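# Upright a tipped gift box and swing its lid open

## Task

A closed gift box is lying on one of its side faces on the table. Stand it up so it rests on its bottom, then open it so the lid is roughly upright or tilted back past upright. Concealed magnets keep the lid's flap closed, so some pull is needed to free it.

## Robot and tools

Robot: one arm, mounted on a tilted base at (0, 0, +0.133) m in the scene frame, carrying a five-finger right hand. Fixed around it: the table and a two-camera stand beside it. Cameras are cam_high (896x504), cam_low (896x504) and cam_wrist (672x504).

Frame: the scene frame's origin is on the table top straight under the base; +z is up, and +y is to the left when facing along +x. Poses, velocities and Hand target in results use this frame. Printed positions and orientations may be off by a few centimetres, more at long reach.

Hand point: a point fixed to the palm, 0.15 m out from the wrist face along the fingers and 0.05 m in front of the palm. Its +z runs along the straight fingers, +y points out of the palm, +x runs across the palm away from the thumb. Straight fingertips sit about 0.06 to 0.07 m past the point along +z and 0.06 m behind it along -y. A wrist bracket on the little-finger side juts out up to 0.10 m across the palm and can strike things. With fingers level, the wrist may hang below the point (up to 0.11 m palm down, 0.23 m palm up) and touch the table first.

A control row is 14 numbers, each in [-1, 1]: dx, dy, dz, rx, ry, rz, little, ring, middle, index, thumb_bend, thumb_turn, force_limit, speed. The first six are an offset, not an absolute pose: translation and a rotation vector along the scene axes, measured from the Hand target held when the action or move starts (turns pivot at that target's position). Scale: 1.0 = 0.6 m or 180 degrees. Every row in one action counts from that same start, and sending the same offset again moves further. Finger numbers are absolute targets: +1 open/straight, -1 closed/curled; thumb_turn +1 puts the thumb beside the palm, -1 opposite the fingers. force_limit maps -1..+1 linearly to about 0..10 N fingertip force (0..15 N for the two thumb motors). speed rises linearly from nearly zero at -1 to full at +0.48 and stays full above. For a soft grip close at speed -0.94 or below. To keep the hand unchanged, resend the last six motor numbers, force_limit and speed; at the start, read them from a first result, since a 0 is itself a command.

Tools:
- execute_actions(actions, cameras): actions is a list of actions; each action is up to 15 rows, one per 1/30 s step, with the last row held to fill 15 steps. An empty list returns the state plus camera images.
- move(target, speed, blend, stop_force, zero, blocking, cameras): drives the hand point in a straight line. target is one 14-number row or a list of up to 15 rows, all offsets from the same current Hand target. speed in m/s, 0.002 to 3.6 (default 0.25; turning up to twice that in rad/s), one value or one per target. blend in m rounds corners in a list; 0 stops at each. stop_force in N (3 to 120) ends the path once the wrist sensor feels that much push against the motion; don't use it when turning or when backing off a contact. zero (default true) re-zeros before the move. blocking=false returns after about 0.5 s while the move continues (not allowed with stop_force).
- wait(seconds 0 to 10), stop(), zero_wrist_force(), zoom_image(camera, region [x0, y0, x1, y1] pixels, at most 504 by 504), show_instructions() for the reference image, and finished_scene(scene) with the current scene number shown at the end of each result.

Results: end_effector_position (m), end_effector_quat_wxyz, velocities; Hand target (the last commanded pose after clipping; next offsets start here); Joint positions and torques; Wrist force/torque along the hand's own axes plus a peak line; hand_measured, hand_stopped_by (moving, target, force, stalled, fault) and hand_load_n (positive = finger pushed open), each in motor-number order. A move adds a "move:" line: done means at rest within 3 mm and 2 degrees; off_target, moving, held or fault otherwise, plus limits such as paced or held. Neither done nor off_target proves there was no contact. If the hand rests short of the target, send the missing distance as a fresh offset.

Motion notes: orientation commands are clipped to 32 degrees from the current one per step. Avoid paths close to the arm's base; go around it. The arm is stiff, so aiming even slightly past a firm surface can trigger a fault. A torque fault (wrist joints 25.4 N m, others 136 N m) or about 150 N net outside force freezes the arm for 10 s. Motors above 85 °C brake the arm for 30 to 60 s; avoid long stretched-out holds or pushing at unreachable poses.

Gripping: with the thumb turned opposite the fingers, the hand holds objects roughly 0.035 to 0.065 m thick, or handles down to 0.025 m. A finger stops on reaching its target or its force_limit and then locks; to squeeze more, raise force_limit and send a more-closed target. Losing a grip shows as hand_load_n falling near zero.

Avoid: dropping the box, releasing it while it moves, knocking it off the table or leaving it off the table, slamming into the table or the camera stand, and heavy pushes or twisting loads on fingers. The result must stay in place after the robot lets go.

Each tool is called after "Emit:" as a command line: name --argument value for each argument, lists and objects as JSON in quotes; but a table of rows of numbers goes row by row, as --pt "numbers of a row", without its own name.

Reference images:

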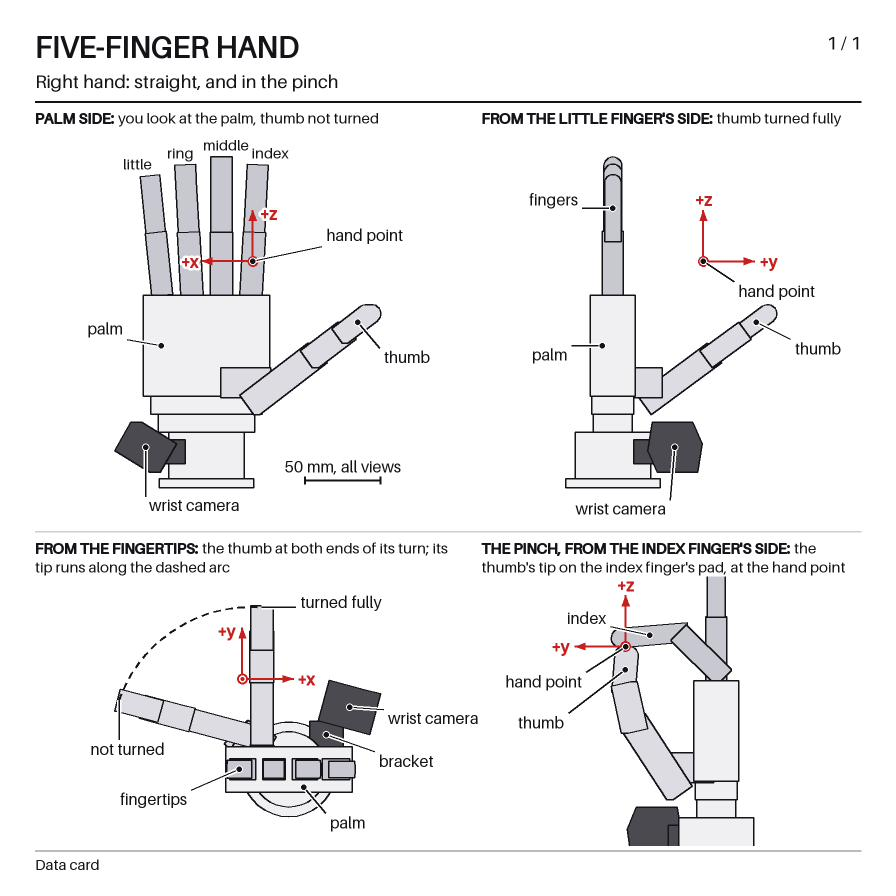

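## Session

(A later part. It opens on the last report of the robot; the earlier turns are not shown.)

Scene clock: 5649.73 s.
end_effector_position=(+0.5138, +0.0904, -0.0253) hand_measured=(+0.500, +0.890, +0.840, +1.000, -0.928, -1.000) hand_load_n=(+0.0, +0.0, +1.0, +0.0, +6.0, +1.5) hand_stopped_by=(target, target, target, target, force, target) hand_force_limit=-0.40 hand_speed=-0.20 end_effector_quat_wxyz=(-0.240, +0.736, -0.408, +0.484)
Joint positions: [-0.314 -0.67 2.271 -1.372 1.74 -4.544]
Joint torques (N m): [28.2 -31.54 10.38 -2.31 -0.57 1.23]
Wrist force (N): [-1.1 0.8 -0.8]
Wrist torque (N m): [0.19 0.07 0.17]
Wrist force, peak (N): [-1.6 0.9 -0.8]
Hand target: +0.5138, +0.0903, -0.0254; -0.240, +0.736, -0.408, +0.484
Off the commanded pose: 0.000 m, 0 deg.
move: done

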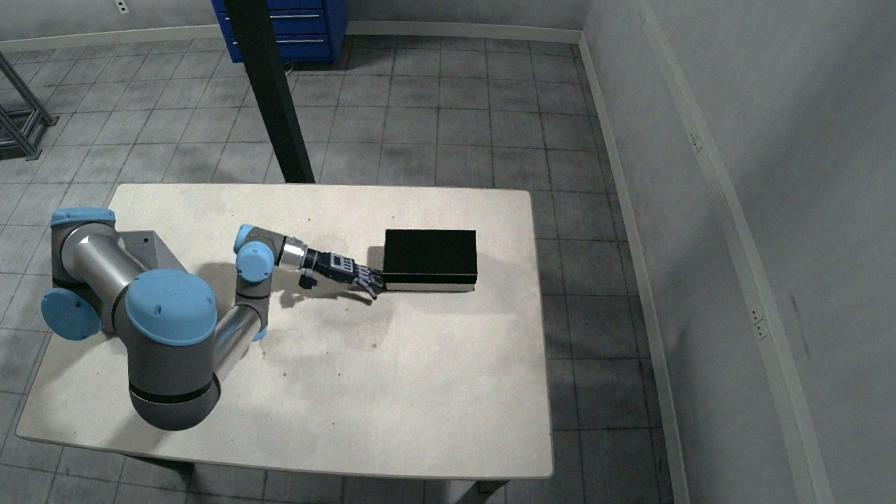

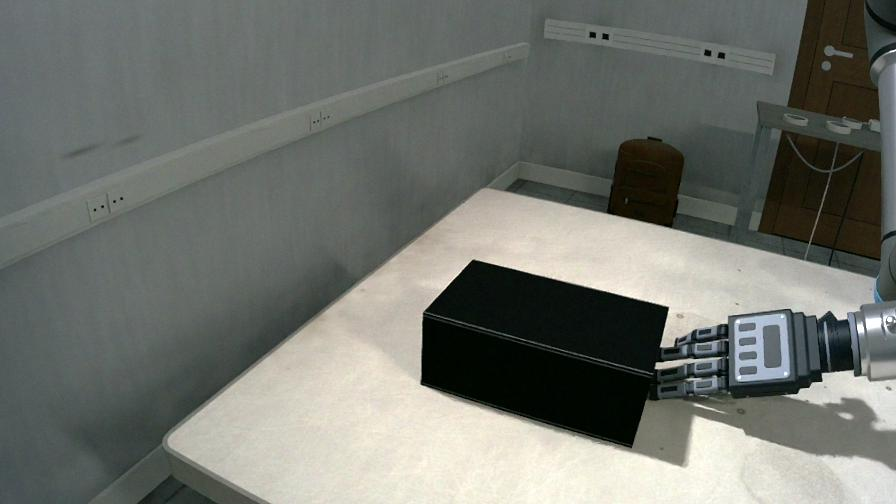

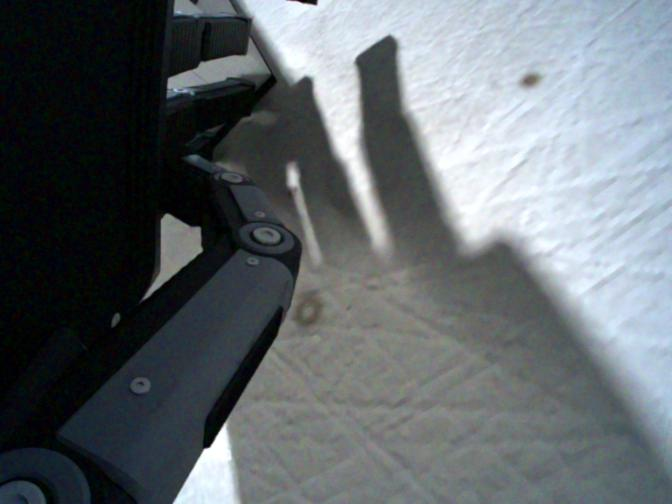

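Emit:
move --pt "-0.05 -0.002 0.0 0 0 0 0.5 0.89 0.84 1 -1 -1 -0.4 -0.2" --pt "-0.067 0.0 0.08 0 0 -0.0556 0.5 0.89 0.84 1 -1 -1 -0.4 -0.2" --speed 0.08

Emit:
move --target '[0, 0, 0, -0.1056, 0, 0, 0.5, -1, -1, 1, -1, -1, -0.4, 0.0]' --speed 0.2

Emit:
move --target '[0, 0.031, 0, 0, 0.0389, 0, 1, -1, -1, 1, -1, -1, -0.4, 0.0]' --speed 0.1 --cameras '["all"]'

Scene clock: 5867.00 s.
end_effector_position=(+0.4737, +0.0903, +0.0227) hand_measured=(+0.500, +0.890, +0.840, +1.000, -0.928, -1.000) hand_load_n=(+0.0, -0.5, +1.0, +0.5, +5.5, +2.0) hand_stopped_by=(target, target, target, target, force, target) hand_force_limit=-0.40 hand_speed=-0.20 end_effector_quat_wxyz=(-0.197, +0.697, -0.471, +0.503)
Joint positions: [-0.124 -0.693 2.339 -1.522 2.043 -4.472]
Joint torques (N m): [27.72 -16.36 7.61 1.57 -0.98 -1.37]
Wrist force (N): [-1.4 0.6 -0.9]
Wrist torque (N m): [0.13 0.12 0.17]
Wrist force, peak (N): [-1.3 1.2 -1.2]
Hand target: +0.4736, +0.0903, +0.0226; -0.197, +0.697, -0.471, +0.503
Off the commanded pose: 0.000 m, 0 deg.
move: done

Scene clock: 5868.33 s.
end_effector_position=(+0.4736, +0.0904, +0.0227) hand_measured=(+0.500, -1.000, +0.576, +1.000, -0.928, -1.000) hand_load_n=(+0.0, +0.0, +4.0, +0.0, +5.5, +5.0) hand_stopped_by=(target, target, force, target, force, target) hand_force_limit=-0.40 hand_speed=0.00 end_effector_quat_wxyz=(-0.079, +0.720, -0.381, +0.574)
Joint positions: [-0.069 -0.518 2.291 -1.821 2.122 -4.849]
Joint torques (N m): [21.3 -28.1 8.27 -0.49 -3.02 -0.91]
Wrist force (N): [-0.6 0.9 -0.7]
Wrist torque (N m): [0.17 0.05 0.14]
Wrist force, peak (N): [-1.5 0.5 -0.7]
Hand target: +0.4736, +0.0903, +0.0226; -0.079, +0.720, -0.381, +0.574
Off the commanded pose: 0.000 m, 0 deg.
move: done

Scene clock: 5869.40 s.
end_effector_position=(+0.4736, +0.1089, +0.0227) hand_measured=(+1.000, -1.000, +0.576, +1.000, -0.928, -1.000) hand_load_n=(+0.0, +0.0, +3.5, -0.5, +6.0, +5.0) hand_stopped_by=(target, target, force, target, force, target) hand_force_limit=-0.40 hand_speed=0.00 end_effector_quat_wxyz=(-0.056, +0.754, -0.386, +0.529)
Joint positions: [0.017 -0.544 2.194 -1.606 2.297 -4.834]
Joint torques (N m): [24.17 -19.83 1.45 -1.09 -1.12 -1.37]
Wrist force (N): [-0.7 0.7 -0.7]
Wrist torque (N m): [0.13 0.06 0.14]
Wrist force, peak (N): [-1.1 1.0 -0.9]
Hand target: +0.4736, +0.1089, +0.0226; -0.055, +0.754, -0.386, +0.529
Off the commanded pose: 0.000 m, 0 deg.
move: done

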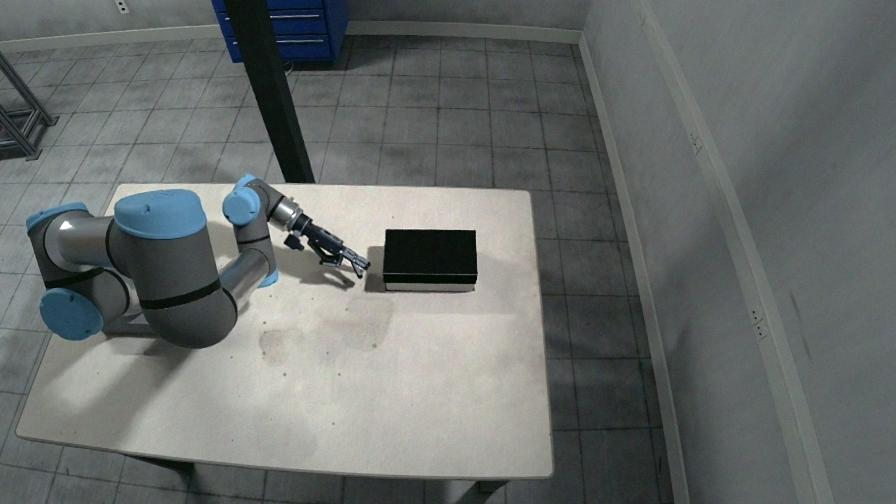

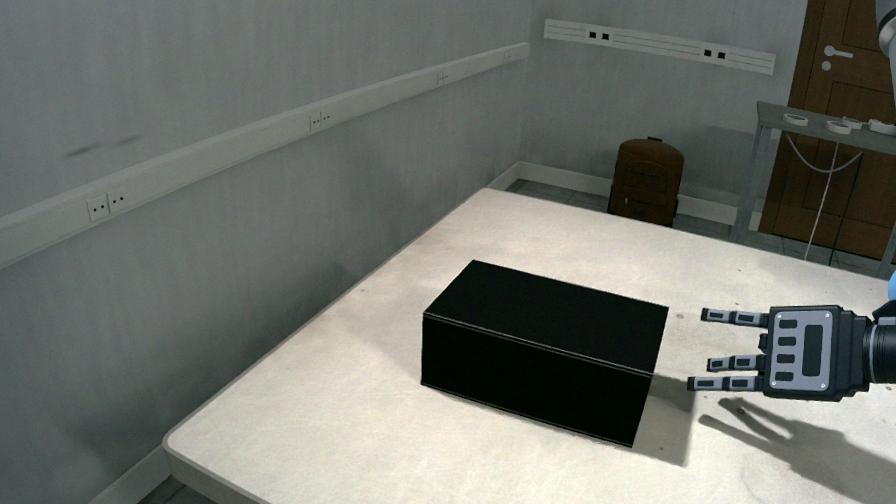

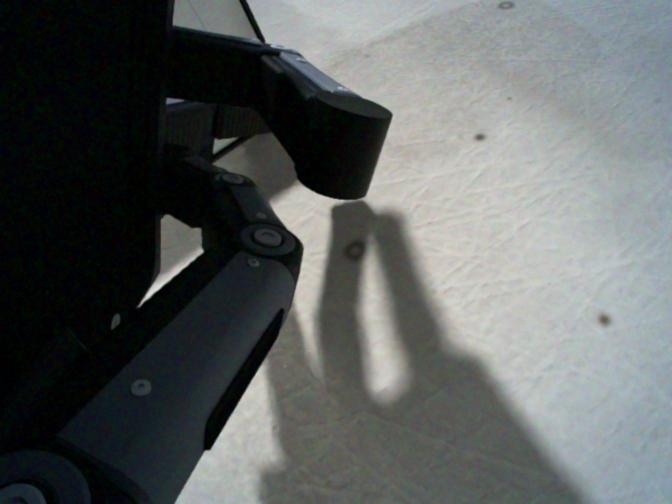

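Emit:
move --pt "0 0 -0.047 0 0 0 1 -1 -1 1 -1 -1 -0.4 0.0" --pt "0.055 0 -0.047 0 0 0 1 -1 -1 1 -1 -1 -0.4 0.0" --speed 0.04 --stop_force 5 --cameras '["all"]'

Emit:
zoom_image --camera "cam_low" --region '[640, 290, 760, 410]'

Emit:
zoom_image --camera "cam_high" --region '[340, 245, 400, 305]'

Emit:
zoom_image --camera "cam_wrist" --region '[150, 0, 410, 260]'

Scene clock: 5879.73 s.
end_effector_position=(+0.5066, +0.1089, -0.0055) hand_measured=(+1.000, -1.000, +0.576, +1.000, -0.928, -1.000) hand_load_n=(+0.0, +0.0, +3.5, +0.0, +6.0, +5.0) hand_stopped_by=(target, target, force, target, force, target) hand_force_limit=-0.40 hand_speed=0.00 end_effector_quat_wxyz=(-0.055, +0.754, -0.386, +0.529)
Joint positions: [-0.055 -0.496 2.118 -1.58 2.225 -4.838]
Joint torques (N m): [37.46 -20.31 6.95 -3.17 0.7 0.51]
Wrist force (N): [-0.7 0.7 -1.0]
Wrist torque (N m): [0.15 0.05 0.23]
Wrist force, peak (N): [-1.1 1.1 -1.0]
Hand target: +0.5066, +0.1089, -0.0056; -0.055, +0.754, -0.386, +0.529
Off the commanded pose: 0.000 m, 0 deg.
move: done

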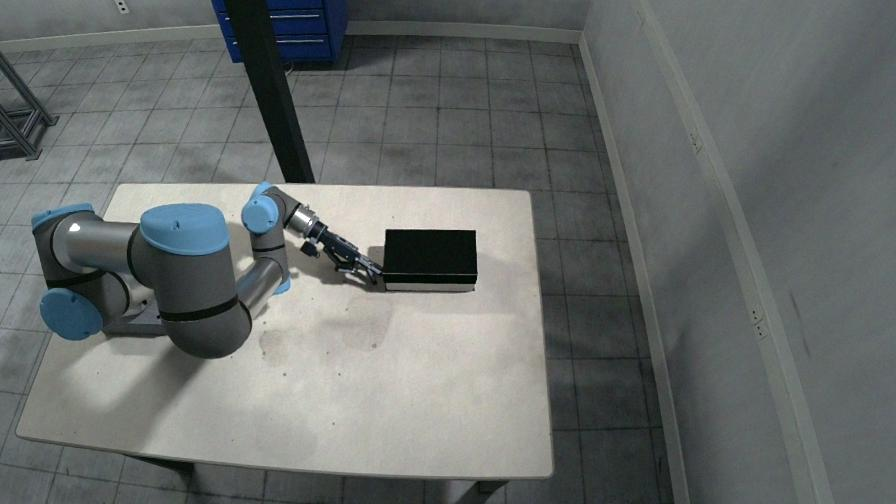

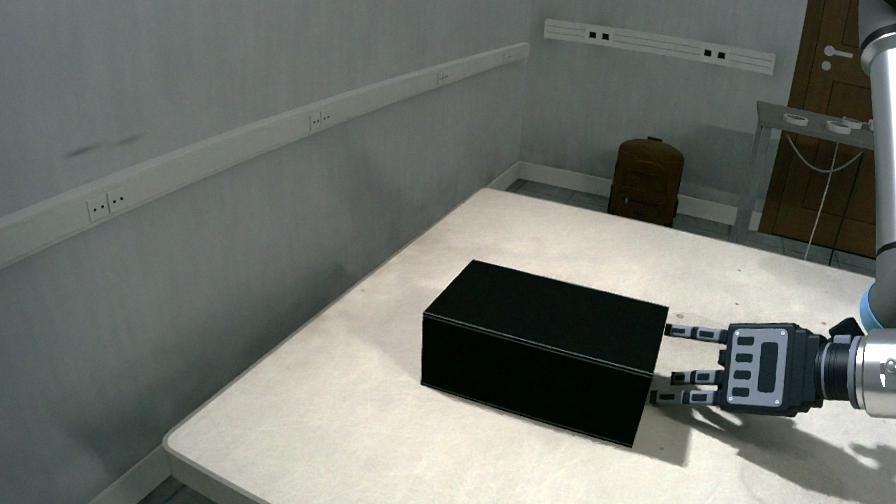

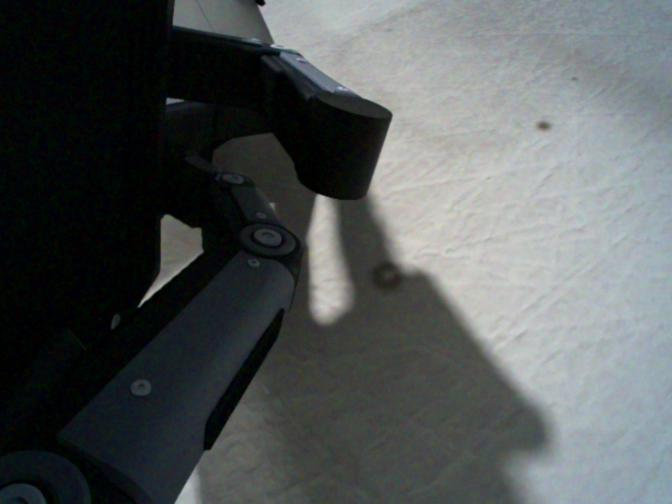

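Scaled by 4.200 from the camera's 896x504 image, which has a finer 1280x720 frame.

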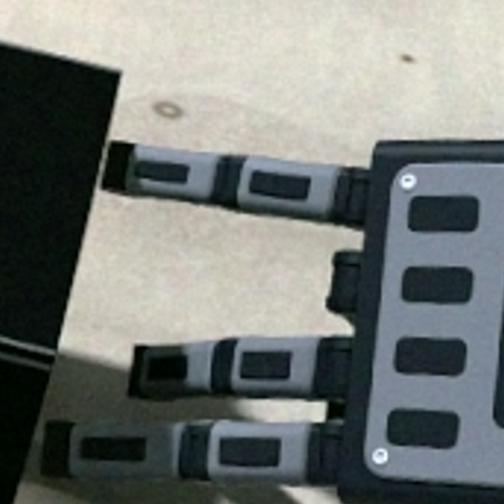

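Scaled by 8.400 from the camera's 896x504 image, which has a finer 1280x720 frame.

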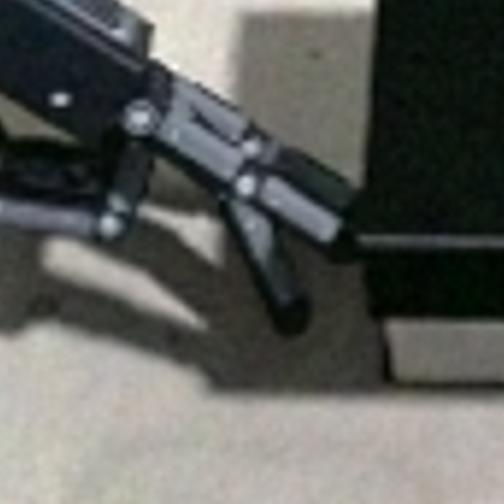

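Scaled by 1.938 from the camera's 672x504 image, which has a finer 960x720 frame.

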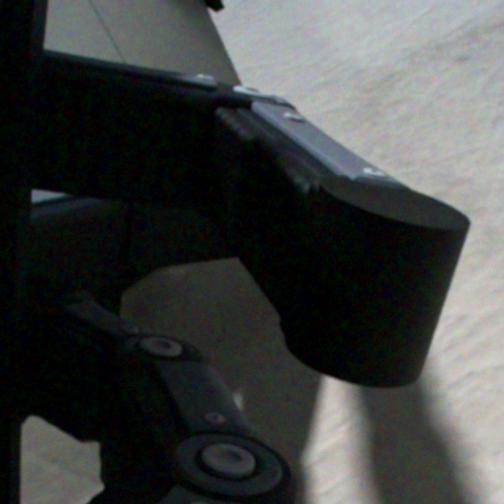

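Emit:
move --target '[0, 0.0083, 0, 0, 0, 0, 1, -1, -1, 1, -1, -1, -0.4, 0.0]' --speed 0.02

Emit:
move --target '[0.0075, 0, 0, 0, 0, 0, 1, -1, -1, 1, -1, -1, -0.4, 0.0]' --speed 0.006 --cameras '["all"]'

Emit:
zoom_image --camera "cam_low" --region '[640, 290, 760, 410]'

Emit:
zoom_image --camera "cam_high" --region '[350, 255, 400, 305]'

Scene clock: 5896.00 s.
end_effector_position=(+0.5066, +0.1140, -0.0056) hand_measured=(+1.000, -1.000, +0.576, +1.000, -0.928, -1.000) hand_load_n=(+0.0, +0.0, +3.5, +0.0, +5.5, +5.0) hand_stopped_by=(target, target, force, target, force, target) hand_force_limit=-0.40 hand_speed=0.00 end_effector_quat_wxyz=(-0.055, +0.754, -0.386, +0.529)
Joint positions: [-0.045 -0.486 2.109 -1.58 2.235 -4.837]
Joint torques (N m): [25.85 -32.12 3.49 -3.2 -0.92 1.42]
Wrist force (N): [-0.3 0.7 -0.5]
Wrist torque (N m): [0.12 -0.01 0.22]
Wrist force, peak (N): [-0.6 0.9 -1.1]
Hand target: +0.5066, +0.1139, -0.0056; -0.055, +0.754, -0.386, +0.529
Off the commanded pose: 0.000 m, 0 deg.
move: done

Scene clock: 5896.97 s.
end_effector_position=(+0.5111, +0.1139, -0.0056) hand_measured=(+1.000, -1.000, +0.576, +1.000, -0.928, -1.000) hand_load_n=(+0.0, +0.5, +3.5, +0.0, +6.0, +5.0) hand_stopped_by=(target, target, force, target, force, target) hand_force_limit=-0.40 hand_speed=0.00 end_effector_quat_wxyz=(-0.055, +0.754, -0.386, +0.529)
Joint positions: [-0.046 -0.487 2.098 -1.569 2.234 -4.837]
Joint torques (N m): [24.94 -36.87 1.13 0.24 -2.76 -0.55]
Wrist force (N): [-0.7 0.5 -0.9]
Wrist torque (N m): [0.11 0.04 0.19]
Wrist force, peak (N): [-0.9 0.8 -0.7]
Hand target: +0.5111, +0.1139, -0.0056; -0.055, +0.754, -0.386, +0.529
Off the commanded pose: 0.000 m, 0 deg.
move: done

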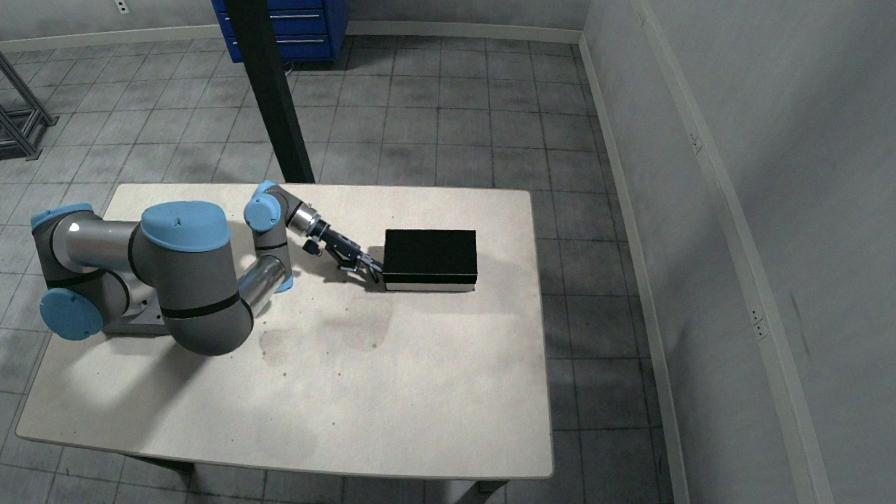

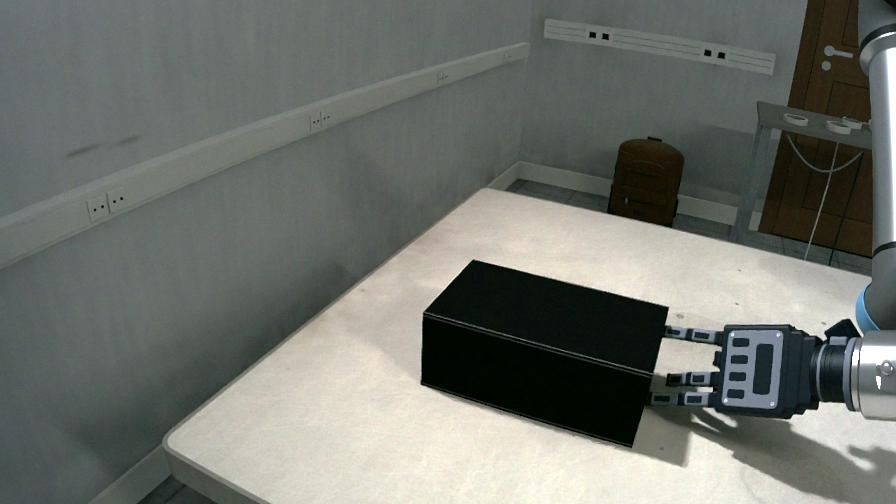

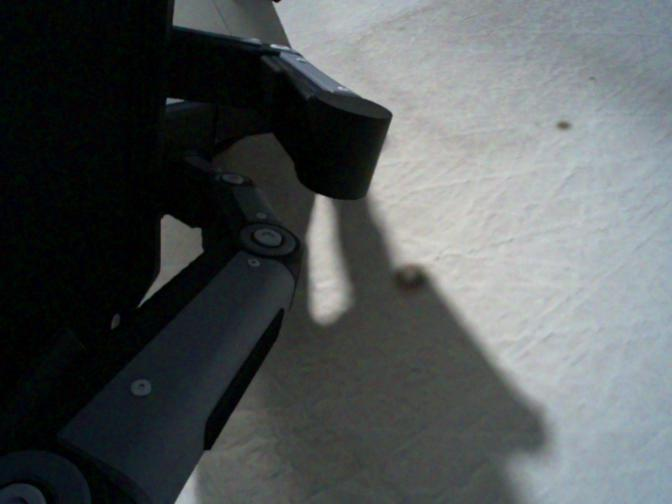

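Scaled by 4.200 from the camera's 896x504 image, which has a finer 1280x720 frame.

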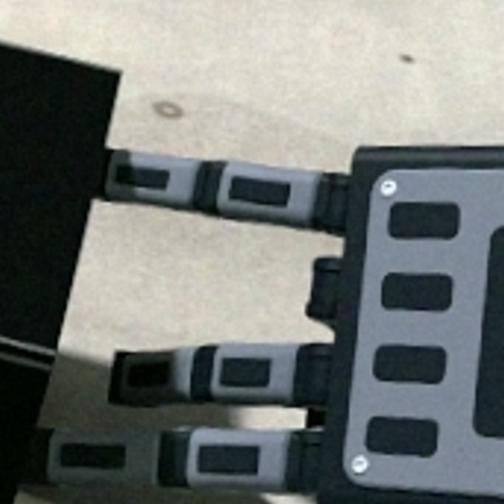

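Scaled by 10.080 from the camera's 896x504 image, which has a finer 1280x720 frame.

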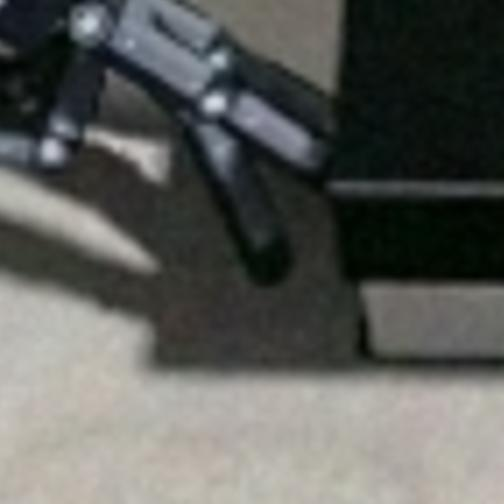

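Emit:
move --target '[0.0025, 0, 0, 0, 0, 0, 1, -1, -1, 1, -1, -1, -0.4, 0.0]' --speed 0.006

Emit:
move --target '[0.0017, 0, 0, 0, 0, 0, 1, -1, -1, 1, -1, -1, -0.4, 0.0]' --speed 0.006 --cameras '["cam_low"]'

Emit:
zoom_image --camera "cam_low" --region '[660, 290, 710, 340]'

Scene clock: 5903.00 s.
end_effector_position=(+0.5126, +0.1139, -0.0055) hand_measured=(+1.000, -1.000, +0.576, +1.000, -0.928, -1.000) hand_load_n=(-0.5, +0.0, +3.5, +0.0, +6.0, +5.0) hand_stopped_by=(target, target, force, target, force, target) hand_force_limit=-0.40 hand_speed=0.00 end_effector_quat_wxyz=(-0.055, +0.754, -0.386, +0.529)
Joint positions: [-0.047 -0.488 2.095 -1.565 2.233 -4.838]
Joint torques (N m): [23.57 -37.49 -1.8 0.87 -2.95 -0.64]
Wrist force (N): [-0.4 0.9 -1.5]
Wrist torque (N m): [0.13 0.12 0.24]
Wrist force, peak (N): [0.0 1.2 -1.7]
Hand target: +0.5126, +0.1139, -0.0056; -0.055, +0.754, -0.386, +0.529
Off the commanded pose: 0.000 m, 0 deg.
move: done

Scene clock: 5903.70 s.
end_effector_position=(+0.5136, +0.1139, -0.0055) hand_measured=(+1.000, -1.000, +0.576, +1.000, -0.928, -1.000) hand_load_n=(-0.5, +0.0, +3.5, +0.0, +5.5, +5.0) hand_stopped_by=(target, target, force, target, force, target) hand_force_limit=-0.40 hand_speed=0.00 end_effector_quat_wxyz=(-0.055, +0.754, -0.386, +0.529)
Joint positions: [-0.047 -0.488 2.092 -1.562 2.233 -4.838]
Joint torques (N m): [24.45 -35.72 -3.69 1.21 -3.01 -0.73]
Wrist force (N): [-0.4 1.1 -1.9]
Wrist torque (N m): [0.18 0.14 0.25]
Wrist force, peak (N): [-0.4 1.1 -1.9]
Hand target: +0.5136, +0.1139, -0.0056; -0.055, +0.754, -0.386, +0.529
Off the commanded pose: 0.000 m, 0 deg.
move: done
Images, in order (width x height): cam_low 896x504.

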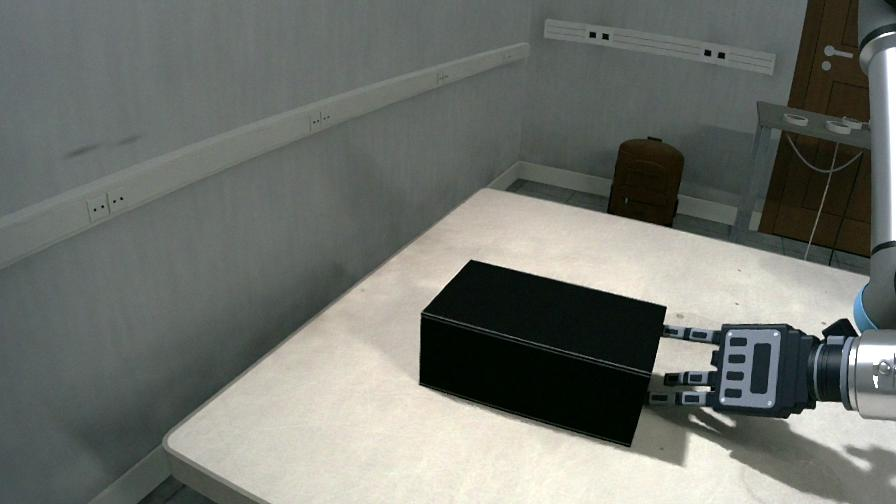

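Scaled by 10.080 from the camera's 896x504 image, which has a finer 1280x720 frame.

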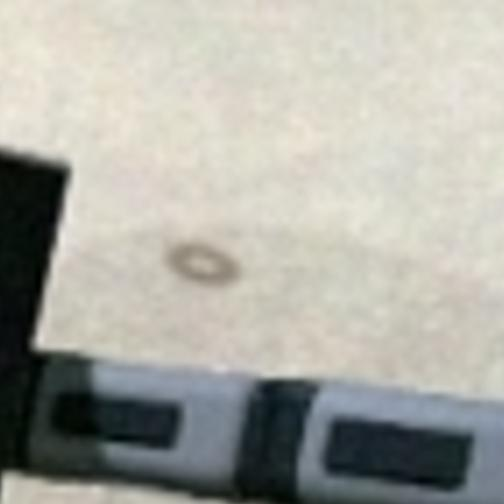

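Emit:
move --target '[-0.0003, 0, -0.006, 0, 0, 0, 1, -1, -1, 1, -1, -1, -0.4, 0.0]' --speed 0.003 --stop_force 3

Scene clock: 5909.53 s.
end_effector_position=(+0.5134, +0.1139, -0.0092) hand_measured=(+1.000, -1.000, +0.576, +1.000, -0.928, -1.000) hand_load_n=(+0.0, +0.0, +3.5, +0.0, +6.0, +5.0) hand_stopped_by=(target, target, force, target, force, target) hand_force_limit=-0.40 hand_speed=0.00 end_effector_quat_wxyz=(-0.055, +0.754, -0.386, +0.529)
Joint positions: [-0.054 -0.481 2.092 -1.569 2.226 -4.838]
Joint torques (N m): [30.07 -26.08 0.13 -0.02 0.45 -1.37]
Wrist force (N): [1.7 -0.7 -2.3]
Wrist torque (N m): [0.32 0.18 0.38]
Wrist force, peak (N): [1.6 -0.9 -2.7]
Hand target: +0.5134, +0.1139, -0.0092; -0.055, +0.754, -0.386, +0.529
Off the commanded pose: 0.000 m, 0 deg.
move: done

Emit:
move --pt "0 0 0.004 0 0 0 1 -1 -1 1 -1 -1 -0.4 0.0" --pt "-0.0167 0 0.004 0 0 0 1 -1 -1 1 -1 -1 -0.4 0.0" --speed 0.02

Emit:
move --target '[0, 0, -0.01, 0, 0, 0, 1, -1, -1, 1, -1, -1, -0.4, 0.0]' --speed 0.003 --stop_force 3

Scene clock: 5919.50 s.
end_effector_position=(+0.5033, +0.1139, -0.0067) hand_measured=(+1.000, -1.000, +0.576, +1.000, -0.928, -1.000) hand_load_n=(+0.0, +0.0, +3.5, +0.0, +6.0, +5.0) hand_stopped_by=(target, target, force, target, force, target) hand_force_limit=-0.40 hand_speed=0.00 end_effector_quat_wxyz=(-0.055, +0.754, -0.386, +0.529)
Joint positions: [-0.047 -0.483 2.116 -1.591 2.233 -4.838]
Joint torques (N m): [33.23 -22.82 -3.25 0.87 -0.07 1.03]
Wrist force (N): [-0.5 0.6 -0.8]
Wrist torque (N m): [0.13 0.02 0.21]
Wrist force, peak (N): [1.8 -0.9 -2.7]
Hand target: +0.5034, +0.1139, -0.0068; -0.055, +0.754, -0.386, +0.529
Off the commanded pose: 0.000 m, 0 deg.
move: done

Scene clock: 5921.27 s.
end_effector_position=(+0.5034, +0.1139, -0.0091) hand_measured=(+1.000, -1.000, +0.576, +1.000, -0.928, -1.000) hand_load_n=(+0.0, +0.0, +3.5, +0.0, +6.0, +5.0) hand_stopped_by=(target, target, force, target, force, target) hand_force_limit=-0.40 hand_speed=0.00 end_effector_quat_wxyz=(-0.055, +0.754, -0.386, +0.529)
Joint positions: [-0.052 -0.479 2.116 -1.595 2.228 -4.838]
Joint torques (N m): [35.8 -34.93 -0.87 1.83 1.05 0.06]
Wrist force (N): [1.5 -0.8 -2.8]
Wrist torque (N m): [0.30 0.15 0.34]
Wrist force, peak (N): [2.1 -0.9 -3.0]
Hand target: +0.5034, +0.1139, -0.0091; -0.055, +0.754, -0.386, +0.529 (not the last commanded pose)
Off the commanded pose: 0.004 m, 0 deg.
move: contact

Emit:
move --pt "0 0 0.007 0 0 0 1 -1 -1 1 -1 -1 -0.4 0.0" --pt "0 0 0.007 0 -0.0167 0 1 -1 -1 1 -1 -1 -0.4 0.0" --pt "0.0117 0 0.007 0 -0.0167 0 1 -1 -1 1 -1 -1 -0.4 0.0" --speed 0.02

Emit:
move --target '[0.005, 0, 0, 0, 0, 0, 1, -1, -1, 1, -1, -1, -0.4, 0.0]' --speed 0.006 --cameras '["cam_low", "cam_high"]'

Emit:
zoom_image --camera "cam_low" --region '[660, 290, 710, 340]'

Emit:
zoom_image --camera "cam_high" --region '[350, 255, 400, 305]'

Scene clock: 5940.97 s.
end_effector_position=(+0.5105, +0.1139, -0.0049) hand_measured=(+1.000, -1.000, +0.576, +1.000, -0.928, -1.000) hand_load_n=(+0.0, +0.0, +3.5, +0.0, +6.0, +5.0) hand_stopped_by=(target, target, force, target, force, target) hand_force_limit=-0.40 hand_speed=0.00 end_effector_quat_wxyz=(-0.066, +0.740, -0.384, +0.548)
Joint positions: [-0.062 -0.468 2.127 -1.657 2.18 -4.845]
Joint torques (N m): [27.81 -32.77 7.82 -2.8 -2.14 -0.64]
Wrist force (N): [-0.7 0.5 -0.7]
Wrist torque (N m): [0.10 0.04 0.23]
Wrist force, peak (N): [1.6 -0.7 -3.0]
Hand target: +0.5104, +0.1139, -0.0049; -0.066, +0.740, -0.384, +0.548
Off the commanded pose: 0.000 m, 0 deg.
move: done

Scene clock: 5941.70 s.
end_effector_position=(+0.5135, +0.1139, -0.0049) hand_measured=(+1.000, -1.000, +0.576, +1.000, -0.928, -1.000) hand_load_n=(+0.0, +0.0, +3.5, +0.0, +6.0, +5.0) hand_stopped_by=(target, target, force, target, force, target) hand_force_limit=-0.40 hand_speed=0.00 end_effector_quat_wxyz=(-0.066, +0.740, -0.384, +0.548)
Joint positions: [-0.063 -0.469 2.12 -1.65 2.179 -4.844]
Joint torques (N m): [24.81 -35.28 1.11 0.24 -2.89 0.37]
Wrist force (N): [-0.8 0.4 -1.0]
Wrist torque (N m): [0.11 0.07 0.22]
Wrist force, peak (N): [-0.9 0.8 -0.8]
Hand target: +0.5134, +0.1139, -0.0049; -0.066, +0.740, -0.384, +0.548
Off the commanded pose: 0.000 m, 0 deg.
move: done
Images, in order (width x height): cam_high 896x504, cam_low 896x504.

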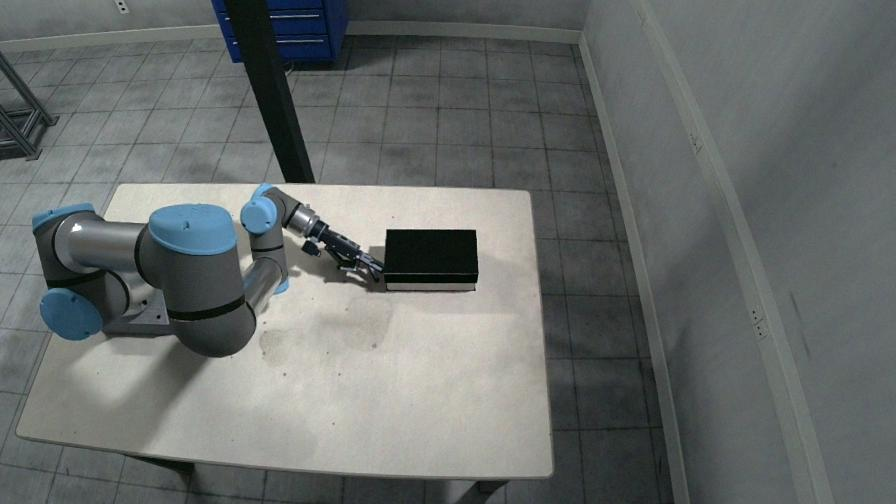

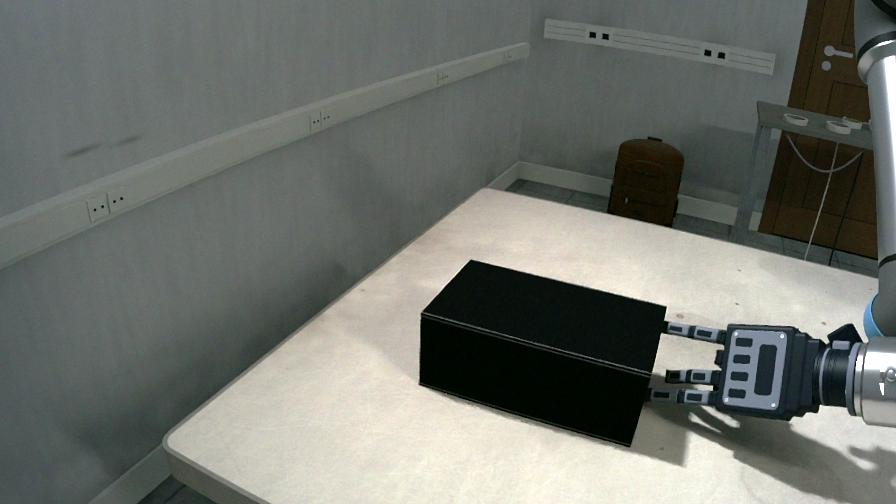

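Scaled by 10.080 from the camera's 896x504 image, which has a finer 1280x720 frame.

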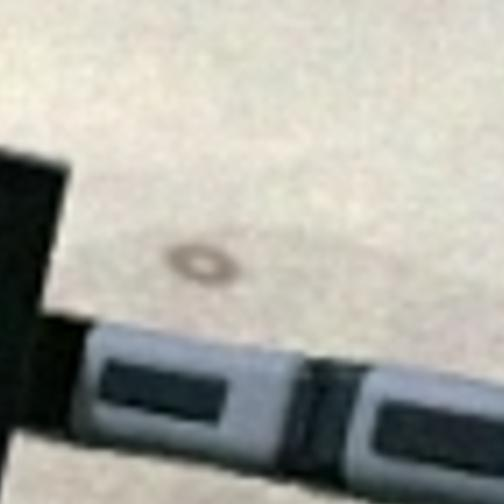

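Scaled by 10.080 from the camera's 896x504 image, which has a finer 1280x720 frame.

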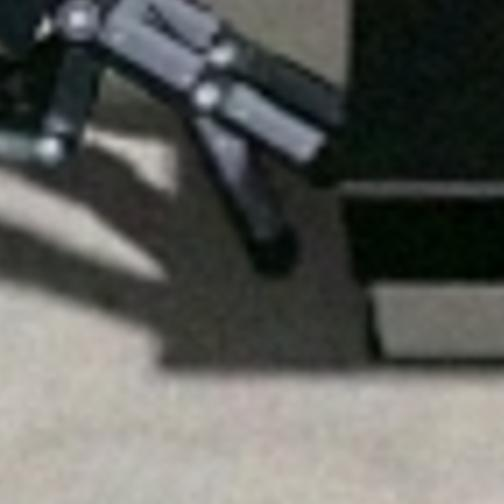

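Emit:
move --target '[0.0025, 0, 0, 0, 0, 0, 1, -1, -1, 1, -1, -1, -0.4, 0.0]' --speed 0.006

Emit:
move --target '[0.0017, 0, 0, 0, 0, 0, 1, -1, -1, 1, -1, -1, -0.4, 0.0]' --speed 0.006

Emit:
move --target '[0.0017, 0, 0, 0, 0, 0, 1, -1, -1, 1, -1, -1, -0.4, 0.0]' --speed 0.006 --cameras '["cam_low", "cam_high"]'

Emit:
zoom_image --camera "cam_low" --region '[660, 290, 710, 340]'

Scene clock: 5948.07 s.
end_effector_position=(+0.5150, +0.1139, -0.0049) hand_measured=(+1.000, -1.000, +0.576, +1.000, -0.928, -1.000) hand_load_n=(+0.0, +0.0, +3.5, +0.0, +5.5, +5.0) hand_stopped_by=(target, target, force, target, force, target) hand_force_limit=-0.40 hand_speed=0.00 end_effector_quat_wxyz=(-0.066, +0.740, -0.384, +0.548)
Joint positions: [-0.063 -0.469 2.117 -1.646 2.179 -4.844]
Joint torques (N m): [23.97 -36.64 -1.78 0.94 -3.05 0.29]
Wrist force (N): [-0.6 0.3 -0.6]
Wrist torque (N m): [0.07 0.03 0.23]
Wrist force, peak (N): [-0.9 0.8 -1.2]
Hand target: +0.5149, +0.1139, -0.0049; -0.066, +0.740, -0.384, +0.548
Off the commanded pose: 0.000 m, 0 deg.
move: done

Scene clock: 5948.77 s.
end_effector_position=(+0.5160, +0.1139, -0.0049) hand_measured=(+1.000, -1.000, +0.576, +1.000, -0.928, -1.000) hand_load_n=(+0.0, +0.0, +4.0, +0.0, +6.0, +5.0) hand_stopped_by=(target, target, force, target, force, target) hand_force_limit=-0.40 hand_speed=0.00 end_effector_quat_wxyz=(-0.066, +0.740, -0.384, +0.548)
Joint positions: [-0.063 -0.469 2.115 -1.643 2.178 -4.844]
Joint torques (N m): [23.83 -35.96 -2.83 1.02 -3.11 0.1]
Wrist force (N): [-0.8 0.4 -0.4]
Wrist torque (N m): [0.07 0.04 0.22]
Wrist force, peak (N): [-1.0 0.6 -1.0]
Hand target: +0.5159, +0.1139, -0.0049; -0.066, +0.740, -0.384, +0.548
Off the commanded pose: 0.000 m, 0 deg.
move: done

Scene clock: 5949.47 s.
end_effector_position=(+0.5170, +0.1139, -0.0049) hand_measured=(+1.000, -1.000, +0.576, +1.000, -0.928, -1.000) hand_load_n=(+0.0, +0.0, +4.0, +0.0, +5.5, +5.0) hand_stopped_by=(target, target, force, target, force, target) hand_force_limit=-0.40 hand_speed=0.00 end_effector_quat_wxyz=(-0.066, +0.740, -0.384, +0.548)
Joint positions: [-0.064 -0.47 2.112 -1.64 2.178 -4.844]
Joint torques (N m): [24.09 -36.72 -3.18 0.93 -3.09 -0.09]
Wrist force (N): [-0.7 0.9 -1.9]
Wrist torque (N m): [0.18 0.09 0.23]
Wrist force, peak (N): [-0.8 0.9 -2.0]
Hand target: +0.5170, +0.1139, -0.0049; -0.066, +0.740, -0.384, +0.548
Off the commanded pose: 0.000 m, 0 deg.
move: done
Images, in order (width x height): cam_high 896x504, cam_low 896x504.

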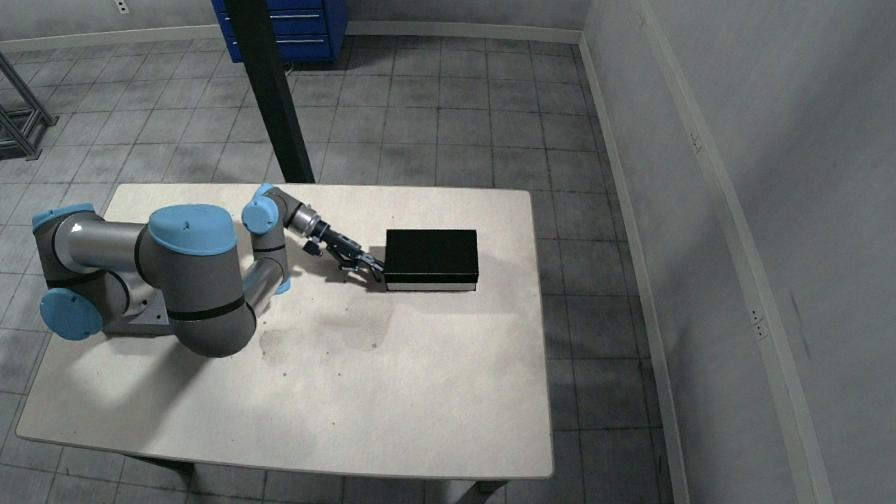

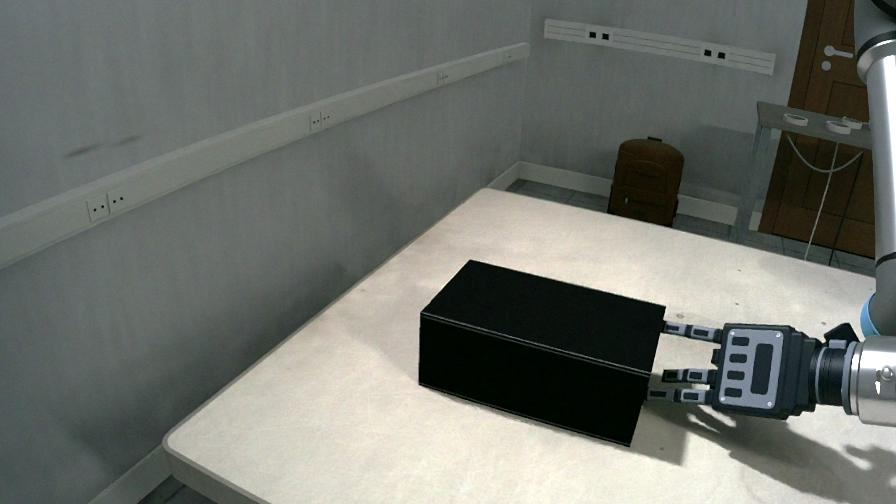

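Scaled by 10.080 from the camera's 896x504 image, which has a finer 1280x720 frame.

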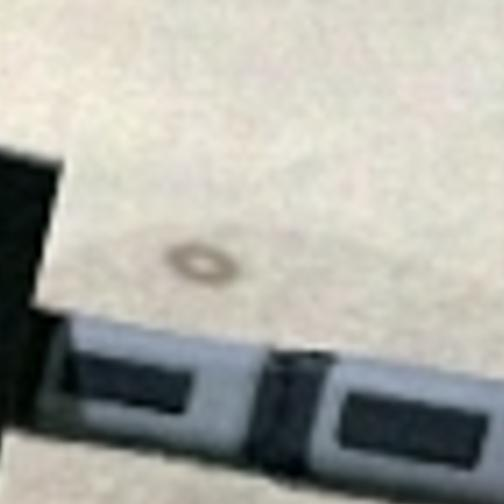

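Emit:
move --target '[0, 0, -0.01, 0, 0, 0, 1, -1, -1, 1, -1, -1, -0.4, 0.0]' --speed 0.003 --stop_force 3 --cameras '["cam_low", "cam_high"]'

Scene clock: 5972.27 s.
end_effector_position=(+0.5170, +0.1139, -0.0110) hand_measured=(+1.000, -1.000, +0.576, +1.000, -0.928, -1.000) hand_load_n=(+0.0, +0.0, +3.5, +0.0, +6.0, +5.0) hand_stopped_by=(target, target, force, target, force, target) hand_force_limit=-0.40 hand_speed=0.00 end_effector_quat_wxyz=(-0.066, +0.740, -0.384, +0.548)
Joint positions: [-0.076 -0.458 2.111 -1.651 2.166 -4.845]
Joint torques (N m): [33.64 -29.07 -3.25 -1.58 -0.62 -1.4]
Wrist force (N): [-0.2 0.8 -1.4]
Wrist torque (N m): [0.17 0.07 0.26]
Wrist force, peak (N): [-0.5 0.7 -2.0]
Hand target: +0.5170, +0.1139, -0.0109; -0.066, +0.740, -0.384, +0.548
Off the commanded pose: 0.000 m, 0 deg.
move: done
Images, in order (width x height): cam_high 896x504, cam_low 896x504.

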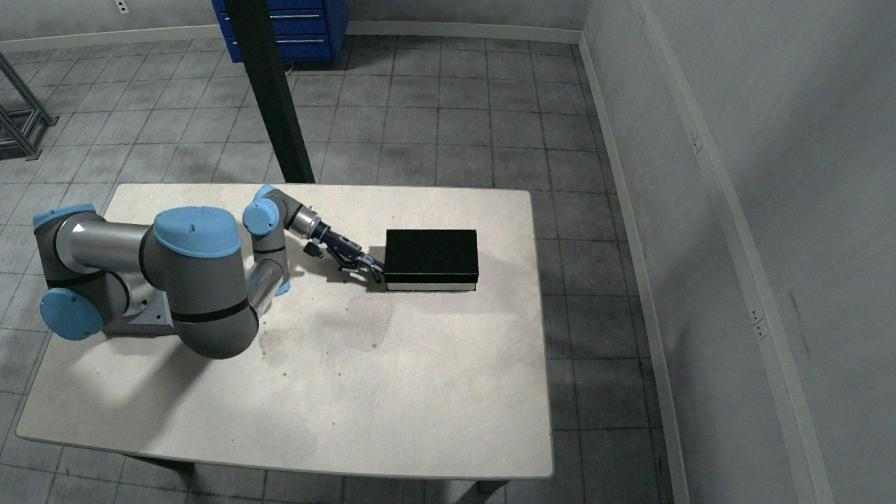

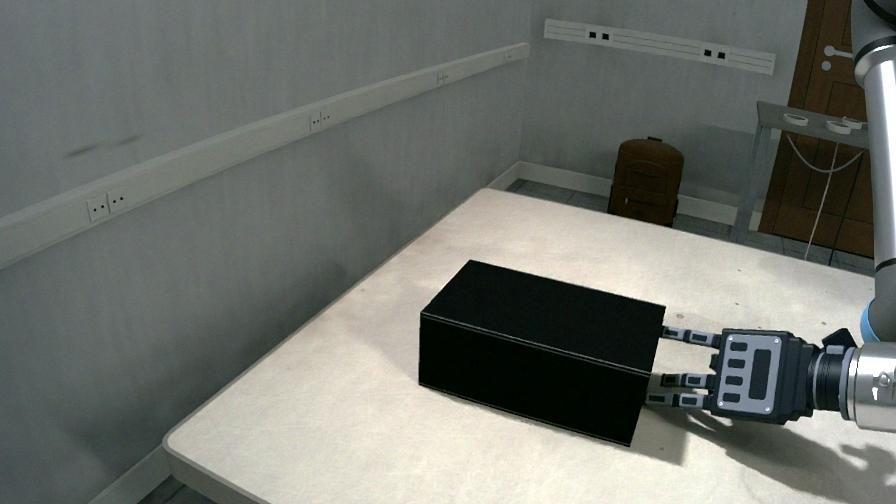

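Emit:
move --target '[0, 0, -0.01, 0, 0, 0, 1, -1, -1, 1, -1, -1, -0.4, 0.0]' --speed 0.003 --stop_force 3 --cameras '["cam_low", "cam_high"]'

Emit:
zoom_image --camera "cam_low" --region '[600, 300, 730, 460]'

Emit:
zoom_image --camera "cam_high" --region '[350, 230, 420, 300]'

Scene clock: 5978.97 s.
end_effector_position=(+0.5170, +0.1139, -0.0121) hand_measured=(+1.000, -1.000, +0.576, +1.000, -0.928, -1.000) hand_load_n=(+0.0, +0.0, +3.5, +0.0, +5.5, +5.0) hand_stopped_by=(target, target, force, target, force, target) hand_force_limit=-0.40 hand_speed=0.00 end_effector_quat_wxyz=(-0.066, +0.740, -0.384, +0.549)
Joint positions: [-0.079 -0.456 2.111 -1.653 2.163 -4.845]
Joint torques (N m): [36.22 -34.99 5.44 1.89 0.94 -1.36]
Wrist force (N): [1.5 -0.7 -3.5]
Wrist torque (N m): [0.33 0.23 0.37]
Wrist force, peak (N): [2.6 -1.2 -3.5]
Hand target: +0.5170, +0.1139, -0.0121; -0.066, +0.740, -0.384, +0.549 (not the last commanded pose)
Off the commanded pose: 0.005 m, 0 deg.
move: contact
Images, in order (width x height): cam_high 896x504, cam_low 896x504.

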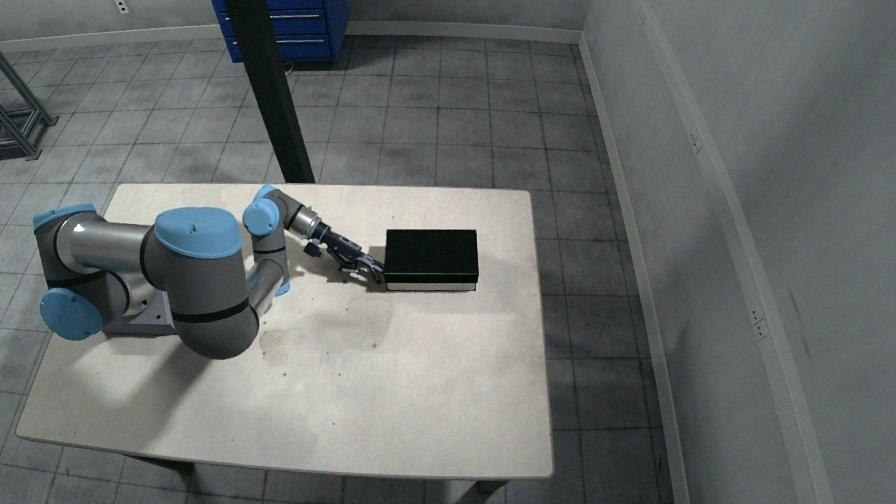

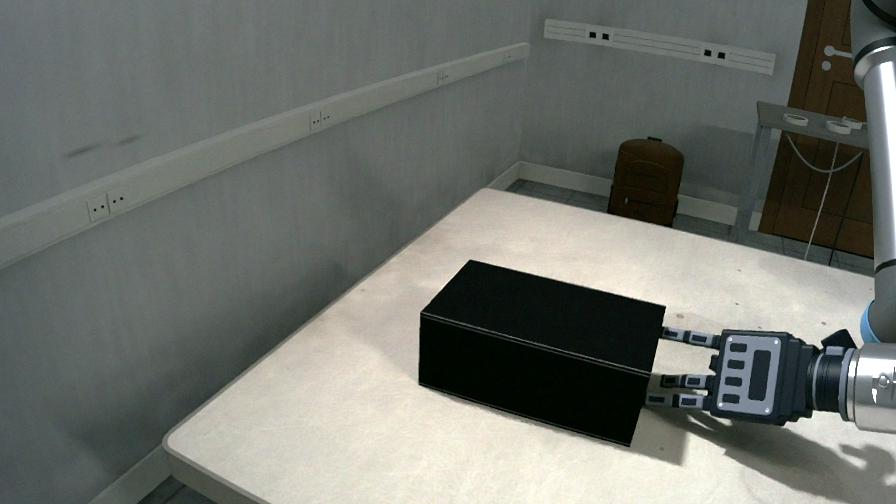

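Scaled by 3.150 from the camera's 896x504 image, which has a finer 1280x720 frame.

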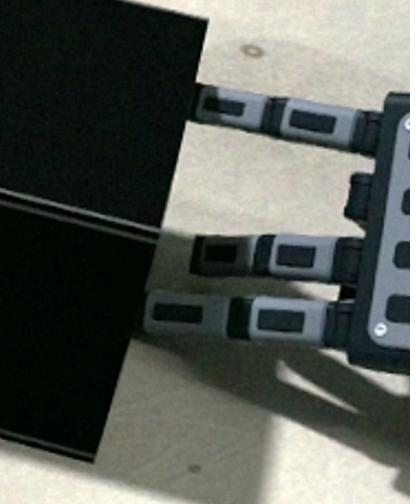

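Scaled by 7.200 from the camera's 896x504 image, which has a finer 1280x720 frame.

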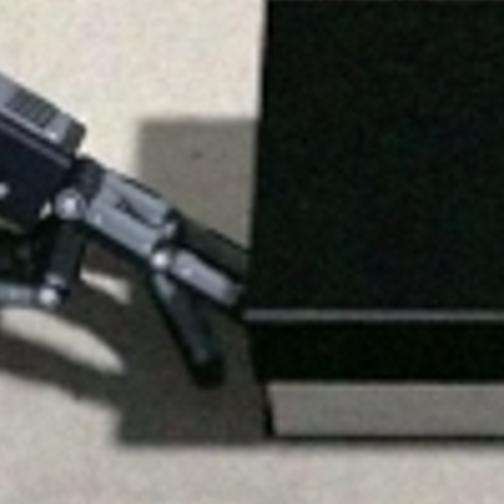

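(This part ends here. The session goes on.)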